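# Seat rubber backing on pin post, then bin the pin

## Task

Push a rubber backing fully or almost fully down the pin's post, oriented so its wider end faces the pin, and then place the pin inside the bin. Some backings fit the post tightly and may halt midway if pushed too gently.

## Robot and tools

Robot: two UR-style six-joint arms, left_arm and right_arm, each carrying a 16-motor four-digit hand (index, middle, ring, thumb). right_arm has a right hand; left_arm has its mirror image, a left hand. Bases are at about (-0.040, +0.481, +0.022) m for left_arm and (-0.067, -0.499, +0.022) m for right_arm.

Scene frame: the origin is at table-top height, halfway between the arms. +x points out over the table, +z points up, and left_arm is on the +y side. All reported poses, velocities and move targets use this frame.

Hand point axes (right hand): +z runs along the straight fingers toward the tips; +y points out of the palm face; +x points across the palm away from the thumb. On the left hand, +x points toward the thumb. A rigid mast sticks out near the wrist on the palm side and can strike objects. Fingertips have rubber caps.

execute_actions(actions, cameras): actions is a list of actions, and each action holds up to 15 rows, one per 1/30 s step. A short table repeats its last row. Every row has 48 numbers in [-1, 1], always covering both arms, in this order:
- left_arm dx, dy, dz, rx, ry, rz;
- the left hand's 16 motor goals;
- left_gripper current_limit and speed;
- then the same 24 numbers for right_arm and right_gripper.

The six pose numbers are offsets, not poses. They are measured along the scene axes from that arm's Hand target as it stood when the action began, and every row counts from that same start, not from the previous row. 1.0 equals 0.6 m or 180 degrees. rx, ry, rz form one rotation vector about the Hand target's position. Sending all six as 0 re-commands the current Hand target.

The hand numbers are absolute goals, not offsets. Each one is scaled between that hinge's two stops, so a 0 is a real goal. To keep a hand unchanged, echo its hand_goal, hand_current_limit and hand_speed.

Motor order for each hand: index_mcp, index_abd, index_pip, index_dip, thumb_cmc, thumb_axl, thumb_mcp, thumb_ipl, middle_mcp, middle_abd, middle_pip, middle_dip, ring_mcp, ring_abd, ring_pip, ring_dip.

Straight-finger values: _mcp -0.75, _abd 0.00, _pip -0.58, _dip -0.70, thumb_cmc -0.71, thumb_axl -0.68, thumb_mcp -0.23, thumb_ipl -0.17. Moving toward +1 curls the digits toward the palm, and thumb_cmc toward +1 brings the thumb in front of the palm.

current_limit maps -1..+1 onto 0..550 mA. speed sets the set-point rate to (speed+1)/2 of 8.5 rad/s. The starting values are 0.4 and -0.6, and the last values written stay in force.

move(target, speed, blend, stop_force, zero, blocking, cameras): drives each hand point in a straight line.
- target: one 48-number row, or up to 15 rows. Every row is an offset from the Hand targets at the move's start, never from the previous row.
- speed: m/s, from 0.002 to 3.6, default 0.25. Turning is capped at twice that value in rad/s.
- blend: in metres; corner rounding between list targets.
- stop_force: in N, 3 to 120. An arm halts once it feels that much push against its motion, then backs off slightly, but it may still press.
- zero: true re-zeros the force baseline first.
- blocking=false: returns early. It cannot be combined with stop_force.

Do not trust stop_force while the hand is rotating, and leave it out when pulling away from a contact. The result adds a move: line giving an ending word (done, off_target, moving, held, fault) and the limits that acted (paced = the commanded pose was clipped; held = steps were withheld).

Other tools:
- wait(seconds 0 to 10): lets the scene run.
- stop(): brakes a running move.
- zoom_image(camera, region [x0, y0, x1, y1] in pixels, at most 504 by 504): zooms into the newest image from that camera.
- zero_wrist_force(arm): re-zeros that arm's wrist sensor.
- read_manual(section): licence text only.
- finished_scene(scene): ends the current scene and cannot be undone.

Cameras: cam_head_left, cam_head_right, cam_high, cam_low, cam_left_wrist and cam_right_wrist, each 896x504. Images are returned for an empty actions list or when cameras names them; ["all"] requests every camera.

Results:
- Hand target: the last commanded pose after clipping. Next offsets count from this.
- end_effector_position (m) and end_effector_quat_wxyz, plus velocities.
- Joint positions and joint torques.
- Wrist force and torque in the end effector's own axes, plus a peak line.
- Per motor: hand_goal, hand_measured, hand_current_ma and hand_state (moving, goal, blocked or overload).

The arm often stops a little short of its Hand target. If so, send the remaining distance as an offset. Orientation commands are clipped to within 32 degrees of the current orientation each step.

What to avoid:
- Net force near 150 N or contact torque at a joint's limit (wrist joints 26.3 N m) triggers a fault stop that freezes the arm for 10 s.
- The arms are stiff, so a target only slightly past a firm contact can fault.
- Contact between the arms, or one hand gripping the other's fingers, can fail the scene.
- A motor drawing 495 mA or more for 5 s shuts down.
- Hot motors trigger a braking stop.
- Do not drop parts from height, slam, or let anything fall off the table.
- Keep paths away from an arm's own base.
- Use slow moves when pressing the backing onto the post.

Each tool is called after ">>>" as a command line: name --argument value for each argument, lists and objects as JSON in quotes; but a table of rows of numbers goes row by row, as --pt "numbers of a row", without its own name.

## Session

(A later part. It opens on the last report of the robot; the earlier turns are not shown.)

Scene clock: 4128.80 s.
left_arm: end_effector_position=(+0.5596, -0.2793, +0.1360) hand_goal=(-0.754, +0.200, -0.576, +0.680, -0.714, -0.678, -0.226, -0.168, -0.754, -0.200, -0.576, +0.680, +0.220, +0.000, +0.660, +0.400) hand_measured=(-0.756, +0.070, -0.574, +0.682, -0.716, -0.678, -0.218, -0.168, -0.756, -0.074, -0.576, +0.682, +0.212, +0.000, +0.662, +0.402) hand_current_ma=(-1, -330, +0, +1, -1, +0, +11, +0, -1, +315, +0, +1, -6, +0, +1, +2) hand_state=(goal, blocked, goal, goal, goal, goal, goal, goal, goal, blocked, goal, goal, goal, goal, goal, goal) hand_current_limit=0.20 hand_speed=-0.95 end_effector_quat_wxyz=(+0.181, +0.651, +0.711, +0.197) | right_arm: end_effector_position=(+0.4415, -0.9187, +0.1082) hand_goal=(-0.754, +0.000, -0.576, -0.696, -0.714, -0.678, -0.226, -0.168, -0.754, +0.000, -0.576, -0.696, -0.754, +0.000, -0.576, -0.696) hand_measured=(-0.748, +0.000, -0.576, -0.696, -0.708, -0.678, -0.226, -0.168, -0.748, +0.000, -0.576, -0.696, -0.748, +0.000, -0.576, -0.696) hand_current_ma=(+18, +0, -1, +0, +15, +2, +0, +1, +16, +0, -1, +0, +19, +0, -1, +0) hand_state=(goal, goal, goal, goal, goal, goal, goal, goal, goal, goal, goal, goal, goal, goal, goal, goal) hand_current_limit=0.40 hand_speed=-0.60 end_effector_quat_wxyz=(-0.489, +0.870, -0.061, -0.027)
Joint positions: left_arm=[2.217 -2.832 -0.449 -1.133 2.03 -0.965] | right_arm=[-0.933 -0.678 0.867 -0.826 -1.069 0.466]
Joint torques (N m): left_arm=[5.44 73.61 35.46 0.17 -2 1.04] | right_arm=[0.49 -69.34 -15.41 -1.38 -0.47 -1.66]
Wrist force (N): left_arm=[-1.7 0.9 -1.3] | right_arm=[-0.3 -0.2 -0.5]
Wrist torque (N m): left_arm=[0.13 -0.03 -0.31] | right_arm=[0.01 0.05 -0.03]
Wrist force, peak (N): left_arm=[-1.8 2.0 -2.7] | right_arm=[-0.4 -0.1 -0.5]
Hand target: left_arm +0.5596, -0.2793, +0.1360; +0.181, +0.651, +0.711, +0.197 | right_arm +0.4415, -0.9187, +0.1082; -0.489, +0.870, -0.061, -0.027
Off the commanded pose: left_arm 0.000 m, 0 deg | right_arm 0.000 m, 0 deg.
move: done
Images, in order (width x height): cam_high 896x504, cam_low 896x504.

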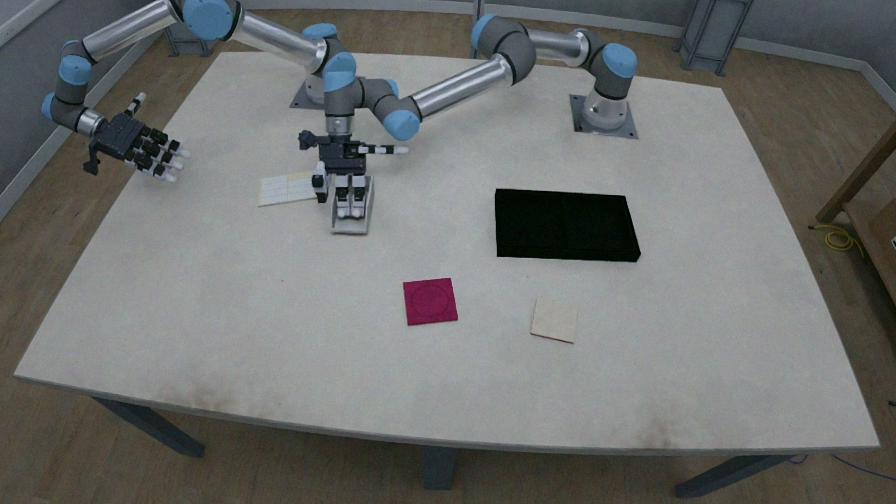

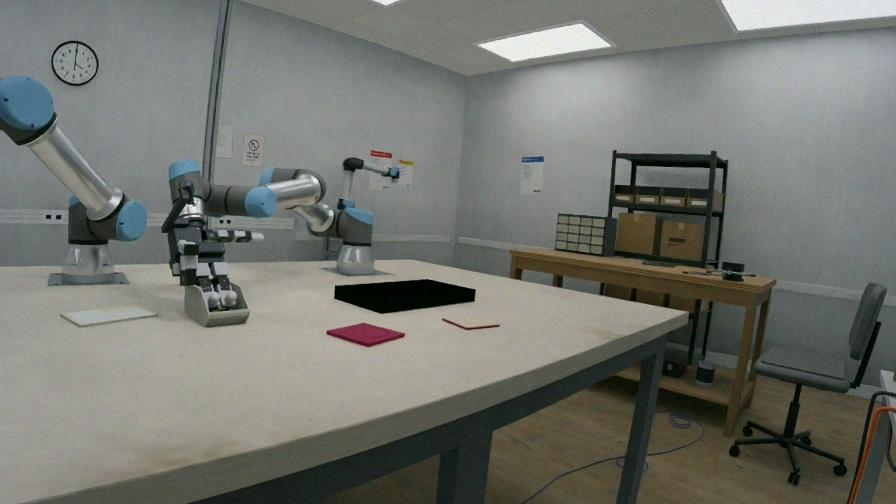

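>>> move --target '[0,-0.003,0,0,0,0,-0.754,0.2,-0.576,0.68,-0.714,-0.677,-0.226,-0.168,-0.754,-0.2,-0.576,0.68,0.22,0,0.66,0.4,0.2,-0.95,0,0,0,0,0,0,-0.754,0,-0.576,-0.696,-0.714,-0.678,-0.226,-0.168,-0.754,0,-0.576,-0.696,-0.754,0,-0.576,-0.696,0.4,-0.6]' --speed 0.02

>>> move --target '[0,0,0,0,0,0,-0.754,0.015,-0.576,0.68,-0.714,-0.677,-0.226,-0.168,-0.754,-0.015,-0.576,0.68,0.22,0,0.66,0.4,0.2,-0.95,0,0,0,0,0,0,-0.754,0,-0.576,-0.696,-0.714,-0.678,-0.226,-0.168,-0.754,0,-0.576,-0.696,-0.754,0,-0.576,-0.696,0.4,-0.6]' --speed 0.02 --cameras '["cam_high","cam_low"]'

>>> zoom_image --camera "cam_high" --region '[318, 170, 388, 250]'

>>> zoom_image --camera "cam_low" --region '[180, 270, 260, 335]'

Scene clock: 4151.07 s.
left_arm: end_effector_position=(+0.5596, -0.2811, +0.1360) hand_goal=(-0.754, +0.200, -0.576, +0.680, -0.714, -0.678, -0.226, -0.168, -0.754, -0.200, -0.576, +0.680, +0.220, +0.000, +0.660, +0.400) hand_measured=(-0.756, +0.070, -0.574, +0.682, -0.716, -0.678, -0.218, -0.168, -0.756, -0.074, -0.576, +0.682, +0.212, +0.000, +0.662, +0.402) hand_current_ma=(-1, -330, +0, +1, -1, +0, +11, +0, -1, +315, +0, +1, -6, +0, +1, +2) hand_state=(goal, blocked, goal, goal, goal, goal, goal, goal, goal, blocked, goal, goal, goal, goal, goal, goal) hand_current_limit=0.20 hand_speed=-0.95 end_effector_quat_wxyz=(+0.181, +0.651, +0.711, +0.197) | right_arm: end_effector_position=(+0.4415, -0.9187, +0.1082) hand_goal=(-0.754, +0.000, -0.576, -0.696, -0.714, -0.678, -0.226, -0.168, -0.754, +0.000, -0.576, -0.696, -0.754, +0.000, -0.576, -0.696) hand_measured=(-0.748, +0.000, -0.576, -0.696, -0.708, -0.678, -0.226, -0.168, -0.748, +0.000, -0.576, -0.696, -0.748, +0.000, -0.576, -0.696) hand_current_ma=(+18, +0, -1, +0, +15, +2, +0, +1, +16, +0, -1, +0, +19, +0, -1, +0) hand_state=(goal, goal, goal, goal, goal, goal, goal, goal, goal, goal, goal, goal, goal, goal, goal, goal) hand_current_limit=0.40 hand_speed=-0.60 end_effector_quat_wxyz=(-0.489, +0.870, -0.061, -0.027)
Joint positions: left_arm=[2.216 -2.841 -0.431 -1.143 2.03 -0.966] | right_arm=[-0.933 -0.678 0.867 -0.826 -1.069 0.466]
Joint torques (N m): left_arm=[-5.91 65.76 13.27 1.97 3.41 -1.77] | right_arm=[-0.27 -68.23 -14.41 -1.47 -0.66 -1.6]
Wrist force (N): left_arm=[-1.6 0.6 -0.7] | right_arm=[-0.3 -0.1 -0.2]
Wrist torque (N m): left_arm=[0.10 -0.04 -0.11] | right_arm=[-0.01 0.03 -0.03]
Wrist force, peak (N): left_arm=[-1.9 1.1 -1.3] | right_arm=[-0.5 0.0 -0.6]
Hand target: left_arm +0.5596, -0.2811, +0.1360; +0.181, +0.651, +0.711, +0.197 | right_arm +0.4415, -0.9187, +0.1082; -0.489, +0.870, -0.061, -0.027
Off the commanded pose: left_arm 0.000 m, 0 deg | right_arm 0.000 m, 0 deg.
move: done

Scene clock: 4152.23 s.
left_arm: end_effector_position=(+0.5596, -0.2811, +0.1360) hand_goal=(-0.754, +0.014, -0.576, +0.680, -0.714, -0.678, -0.226, -0.168, -0.754, -0.016, -0.576, +0.680, +0.220, +0.000, +0.660, +0.400) hand_measured=(-0.756, +0.018, -0.574, +0.682, -0.716, -0.678, -0.218, -0.168, -0.756, -0.020, -0.576, +0.682, +0.212, +0.000, +0.662, +0.402) hand_current_ma=(-1, +2, +0, +1, -1, +0, +11, +0, -1, -1, +0, +1, -6, +0, +1, +2) hand_state=(goal, goal, goal, goal, goal, goal, goal, goal, goal, goal, goal, goal, goal, goal, goal, goal) hand_current_limit=0.20 hand_speed=-0.95 end_effector_quat_wxyz=(+0.181, +0.651, +0.711, +0.197) | right_arm: end_effector_position=(+0.4415, -0.9187, +0.1082) hand_goal=(-0.754, +0.000, -0.576, -0.696, -0.714, -0.678, -0.226, -0.168, -0.754, +0.000, -0.576, -0.696, -0.754, +0.000, -0.576, -0.696) hand_measured=(-0.748, +0.000, -0.576, -0.696, -0.708, -0.678, -0.226, -0.168, -0.748, +0.000, -0.576, -0.696, -0.748, +0.000, -0.576, -0.696) hand_current_ma=(+18, +0, -1, +0, +15, +2, +0, +1, +16, +0, -1, +0, +19, +0, -1, +0) hand_state=(goal, goal, goal, goal, goal, goal, goal, goal, goal, goal, goal, goal, goal, goal, goal, goal) hand_current_limit=0.40 hand_speed=-0.60 end_effector_quat_wxyz=(-0.489, +0.870, -0.061, -0.027)
Joint positions: left_arm=[2.216 -2.841 -0.431 -1.143 2.03 -0.966] | right_arm=[-0.933 -0.678 0.867 -0.826 -1.069 0.466]
Joint torques (N m): left_arm=[0.79 75.34 8.42 4.35 3.16 -0.28] | right_arm=[-0.18 -69 -15.33 -1.41 -0.64 -1.67]
Wrist force (N): left_arm=[-1.8 0.5 -0.6] | right_arm=[-0.1 0.1 -0.4]
Wrist torque (N m): left_arm=[0.08 -0.03 -0.12] | right_arm=[0.04 0.02 -0.02]
Wrist force, peak (N): left_arm=[-2.1 1.3 -1.7] | right_arm=[-0.5 -0.2 -0.4]
Hand target: left_arm +0.5596, -0.2811, +0.1360; +0.181, +0.651, +0.711, +0.197 | right_arm +0.4415, -0.9187, +0.1082; -0.489, +0.870, -0.061, -0.027
Off the commanded pose: left_arm 0.000 m, 0 deg | right_arm 0.000 m, 0 deg.
move: done
Images, in order (width x height): cam_high 896x504, cam_low 896x504.

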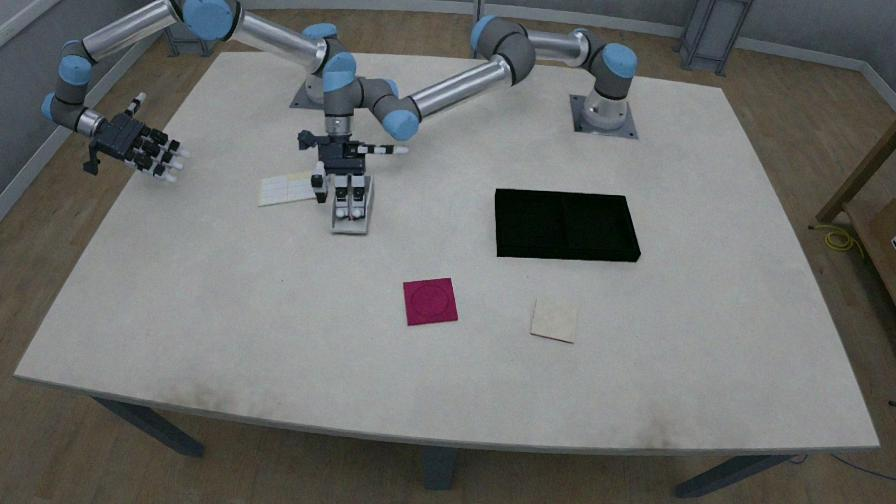

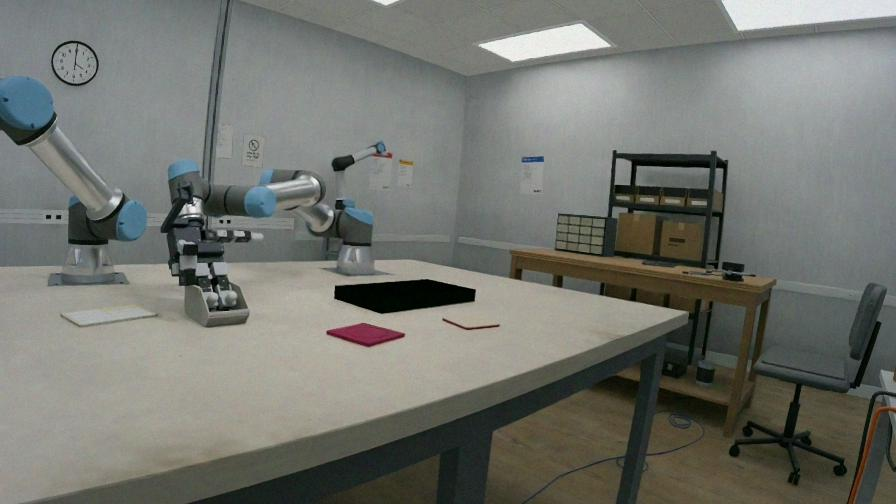

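Scaled by 6.300 from the camera's 896x504 image, which has a finer 1280x720 frame.

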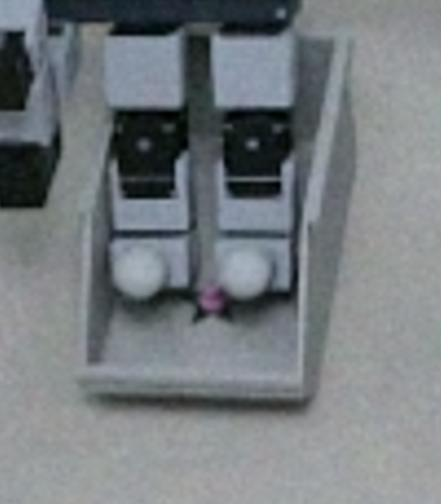

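Scaled by 6.300 from the camera's 896x504 image, which has a finer 1280x720 frame.

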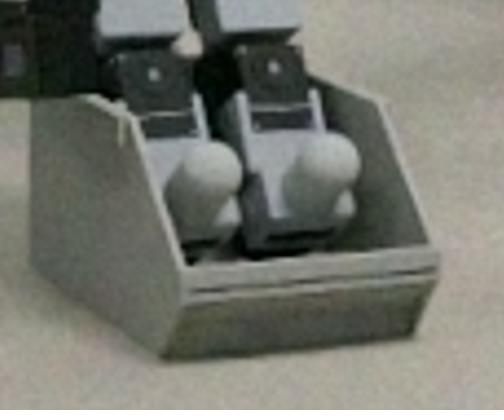

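>>> move --pt "0 0 0.08 0 0 0 -0.754 0.015 -0.576 0.68 -0.714 -0.677 -0.226 -0.168 -0.754 -0.015 -0.576 0.68 0.22 0 0.66 0.4 0.2 -0.95 0 0 0 0 0 0 -0.754 0 -0.576 -0.696 -0.714 -0.678 -0.226 -0.168 -0.754 0 -0.576 -0.696 -0.754 0 -0.576 -0.696 0.4 -0.6" --pt "0 0.02 0.22 0 0 0 -0.754 0.015 -0.576 0.68 -0.714 -0.677 -0.226 -0.168 -0.754 -0.015 -0.576 0.68 0.22 0 0.66 0.4 0.2 -0.95 0 0 0 0 0 0 -0.754 0 -0.576 -0.696 -0.714 -0.678 -0.226 -0.168 -0.754 0 -0.576 -0.696 -0.754 0 -0.576 -0.696 0.4 -0.6" --speed '[0.03,0.1]' --blend 0.01 --cameras '["cam_high","cam_low","cam_left_wrist"]'

>>> zoom_image --camera "cam_high" --region '[333, 190, 373, 235]'

>>> zoom_image --camera "cam_low" --region '[180, 270, 260, 335]'

Scene clock: 4168.33 s.
left_arm: end_effector_position=(+0.5597, -0.2690, +0.2681) hand_goal=(-0.754, +0.014, -0.576, +0.680, -0.714, -0.678, -0.226, -0.168, -0.754, -0.016, -0.576, +0.680, +0.220, +0.000, +0.660, +0.400) hand_measured=(-0.756, +0.018, -0.574, +0.682, -0.716, -0.678, -0.218, -0.168, -0.756, -0.020, -0.576, +0.682, +0.212, +0.000, +0.662, +0.402) hand_current_ma=(-1, +1, +0, +1, -1, +0, +11, +0, -1, -1, +0, +1, -6, +0, +1, +2) hand_state=(goal, goal, goal, goal, goal, goal, goal, goal, goal, goal, goal, goal, goal, goal, goal, goal) hand_current_limit=0.20 hand_speed=-0.95 end_effector_quat_wxyz=(+0.181, +0.651, +0.711, +0.197) | right_arm: end_effector_position=(+0.4415, -0.9187, +0.1082) hand_goal=(-0.754, +0.000, -0.576, -0.696, -0.714, -0.678, -0.226, -0.168, -0.754, +0.000, -0.576, -0.696, -0.754, +0.000, -0.576, -0.696) hand_measured=(-0.748, +0.000, -0.576, -0.696, -0.708, -0.678, -0.226, -0.168, -0.748, +0.000, -0.576, -0.696, -0.748, +0.000, -0.576, -0.696) hand_current_ma=(+18, +0, -1, +0, +15, +2, +0, +1, +16, +0, -1, +0, +19, +0, -1, +0) hand_state=(goal, goal, goal, goal, goal, goal, goal, goal, goal, goal, goal, goal, goal, goal, goal, goal) hand_current_limit=0.40 hand_speed=-0.60 end_effector_quat_wxyz=(-0.489, +0.870, -0.061, -0.027)
Joint positions: left_arm=[2.224 -2.765 -0.248 -1.398 2.028 -0.957] | right_arm=[-0.933 -0.678 0.867 -0.826 -1.069 0.466]
Joint torques (N m): left_arm=[-5.21 62.66 9 4.82 -0.05 -2.01] | right_arm=[0.58 -68.73 -14.31 -1.56 -0.78 -1.7]
Wrist force (N): left_arm=[-1.8 0.8 -0.8] | right_arm=[-0.1 0.1 -0.4]
Wrist torque (N m): left_arm=[0.13 -0.04 -0.23] | right_arm=[0.04 0.02 -0.01]
Wrist force, peak (N): left_arm=[-1.7 1.4 -2.0] | right_arm=[-0.5 -0.1 -0.4]
Hand target: left_arm +0.5596, -0.2691, +0.2680; +0.181, +0.651, +0.711, +0.197 | right_arm +0.4415, -0.9187, +0.1082; -0.489, +0.870, -0.061, -0.027
Off the commanded pose: left_arm 0.000 m, 0 deg | right_arm 0.000 m, 0 deg.
move: done
camera_calibration:
cam_left_wrist: T_world_to_cam=[[-0.490605, -0.82959, -0.266621, 0.0864605], [-0.837609, 0.364613, 0.406777, 0.411348], [-0.240245, 0.422891, -0.873754, 0.607988], [0, 0, 0, 1]] pos_world=[0.533032, -0.335369, 0.386956]
Images, in order (width x height): cam_high 896x504, cam_low 896x504, cam_left_wrist 896x504.

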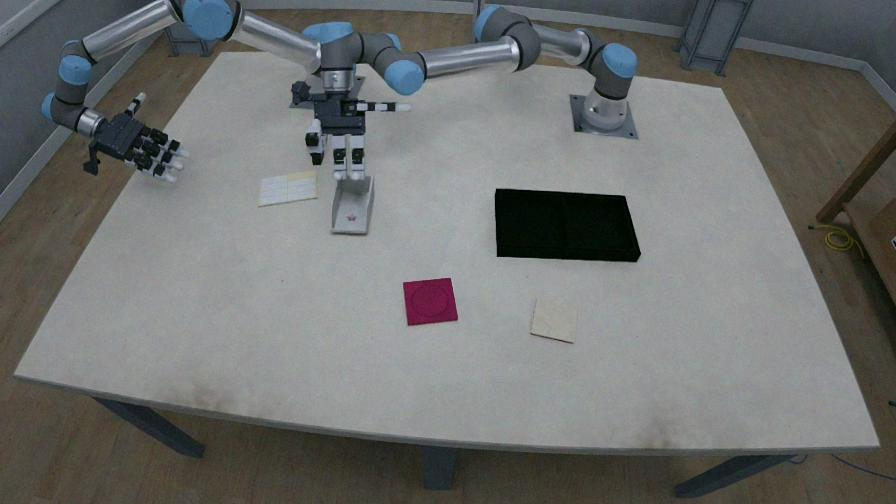

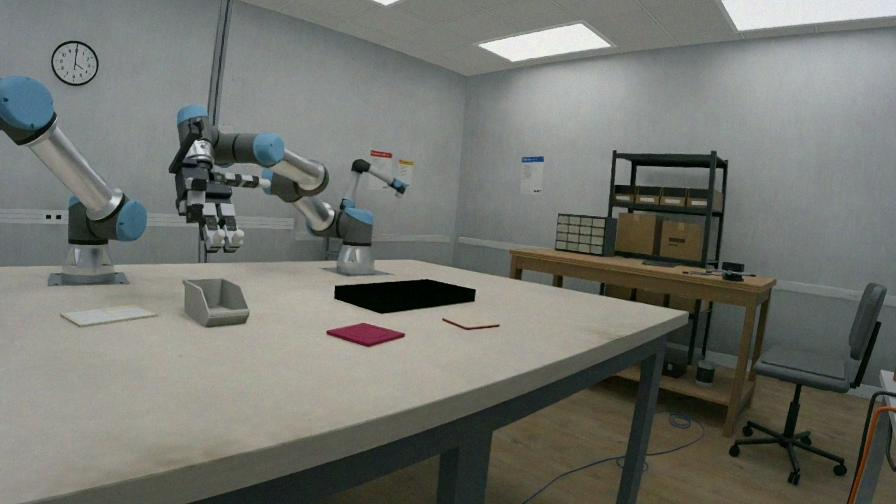

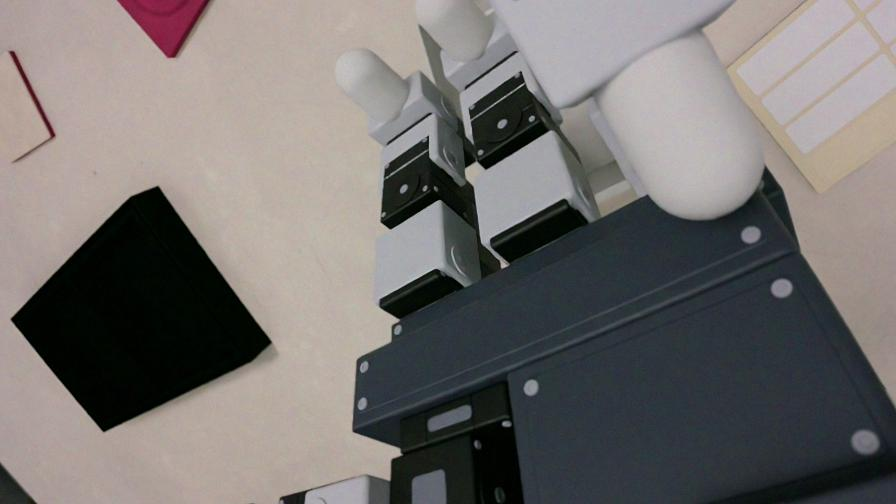

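Scaled by 11.200 from the camera's 896x504 image, which has a finer 1280x720 frame.

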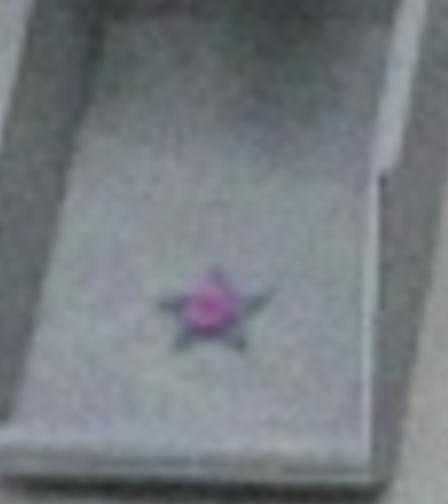

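Scaled by 6.300 from the camera's 896x504 image, which has a finer 1280x720 frame.

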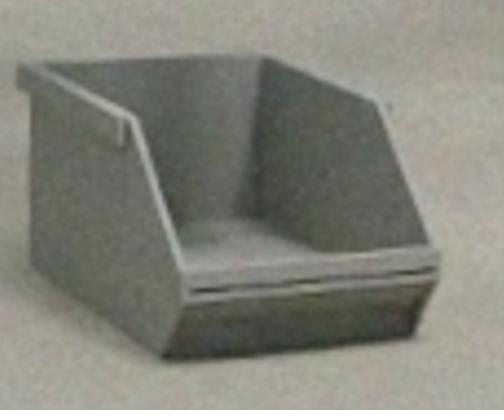

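>>> finished_scene --scene 1

The scene is finished: the task was done.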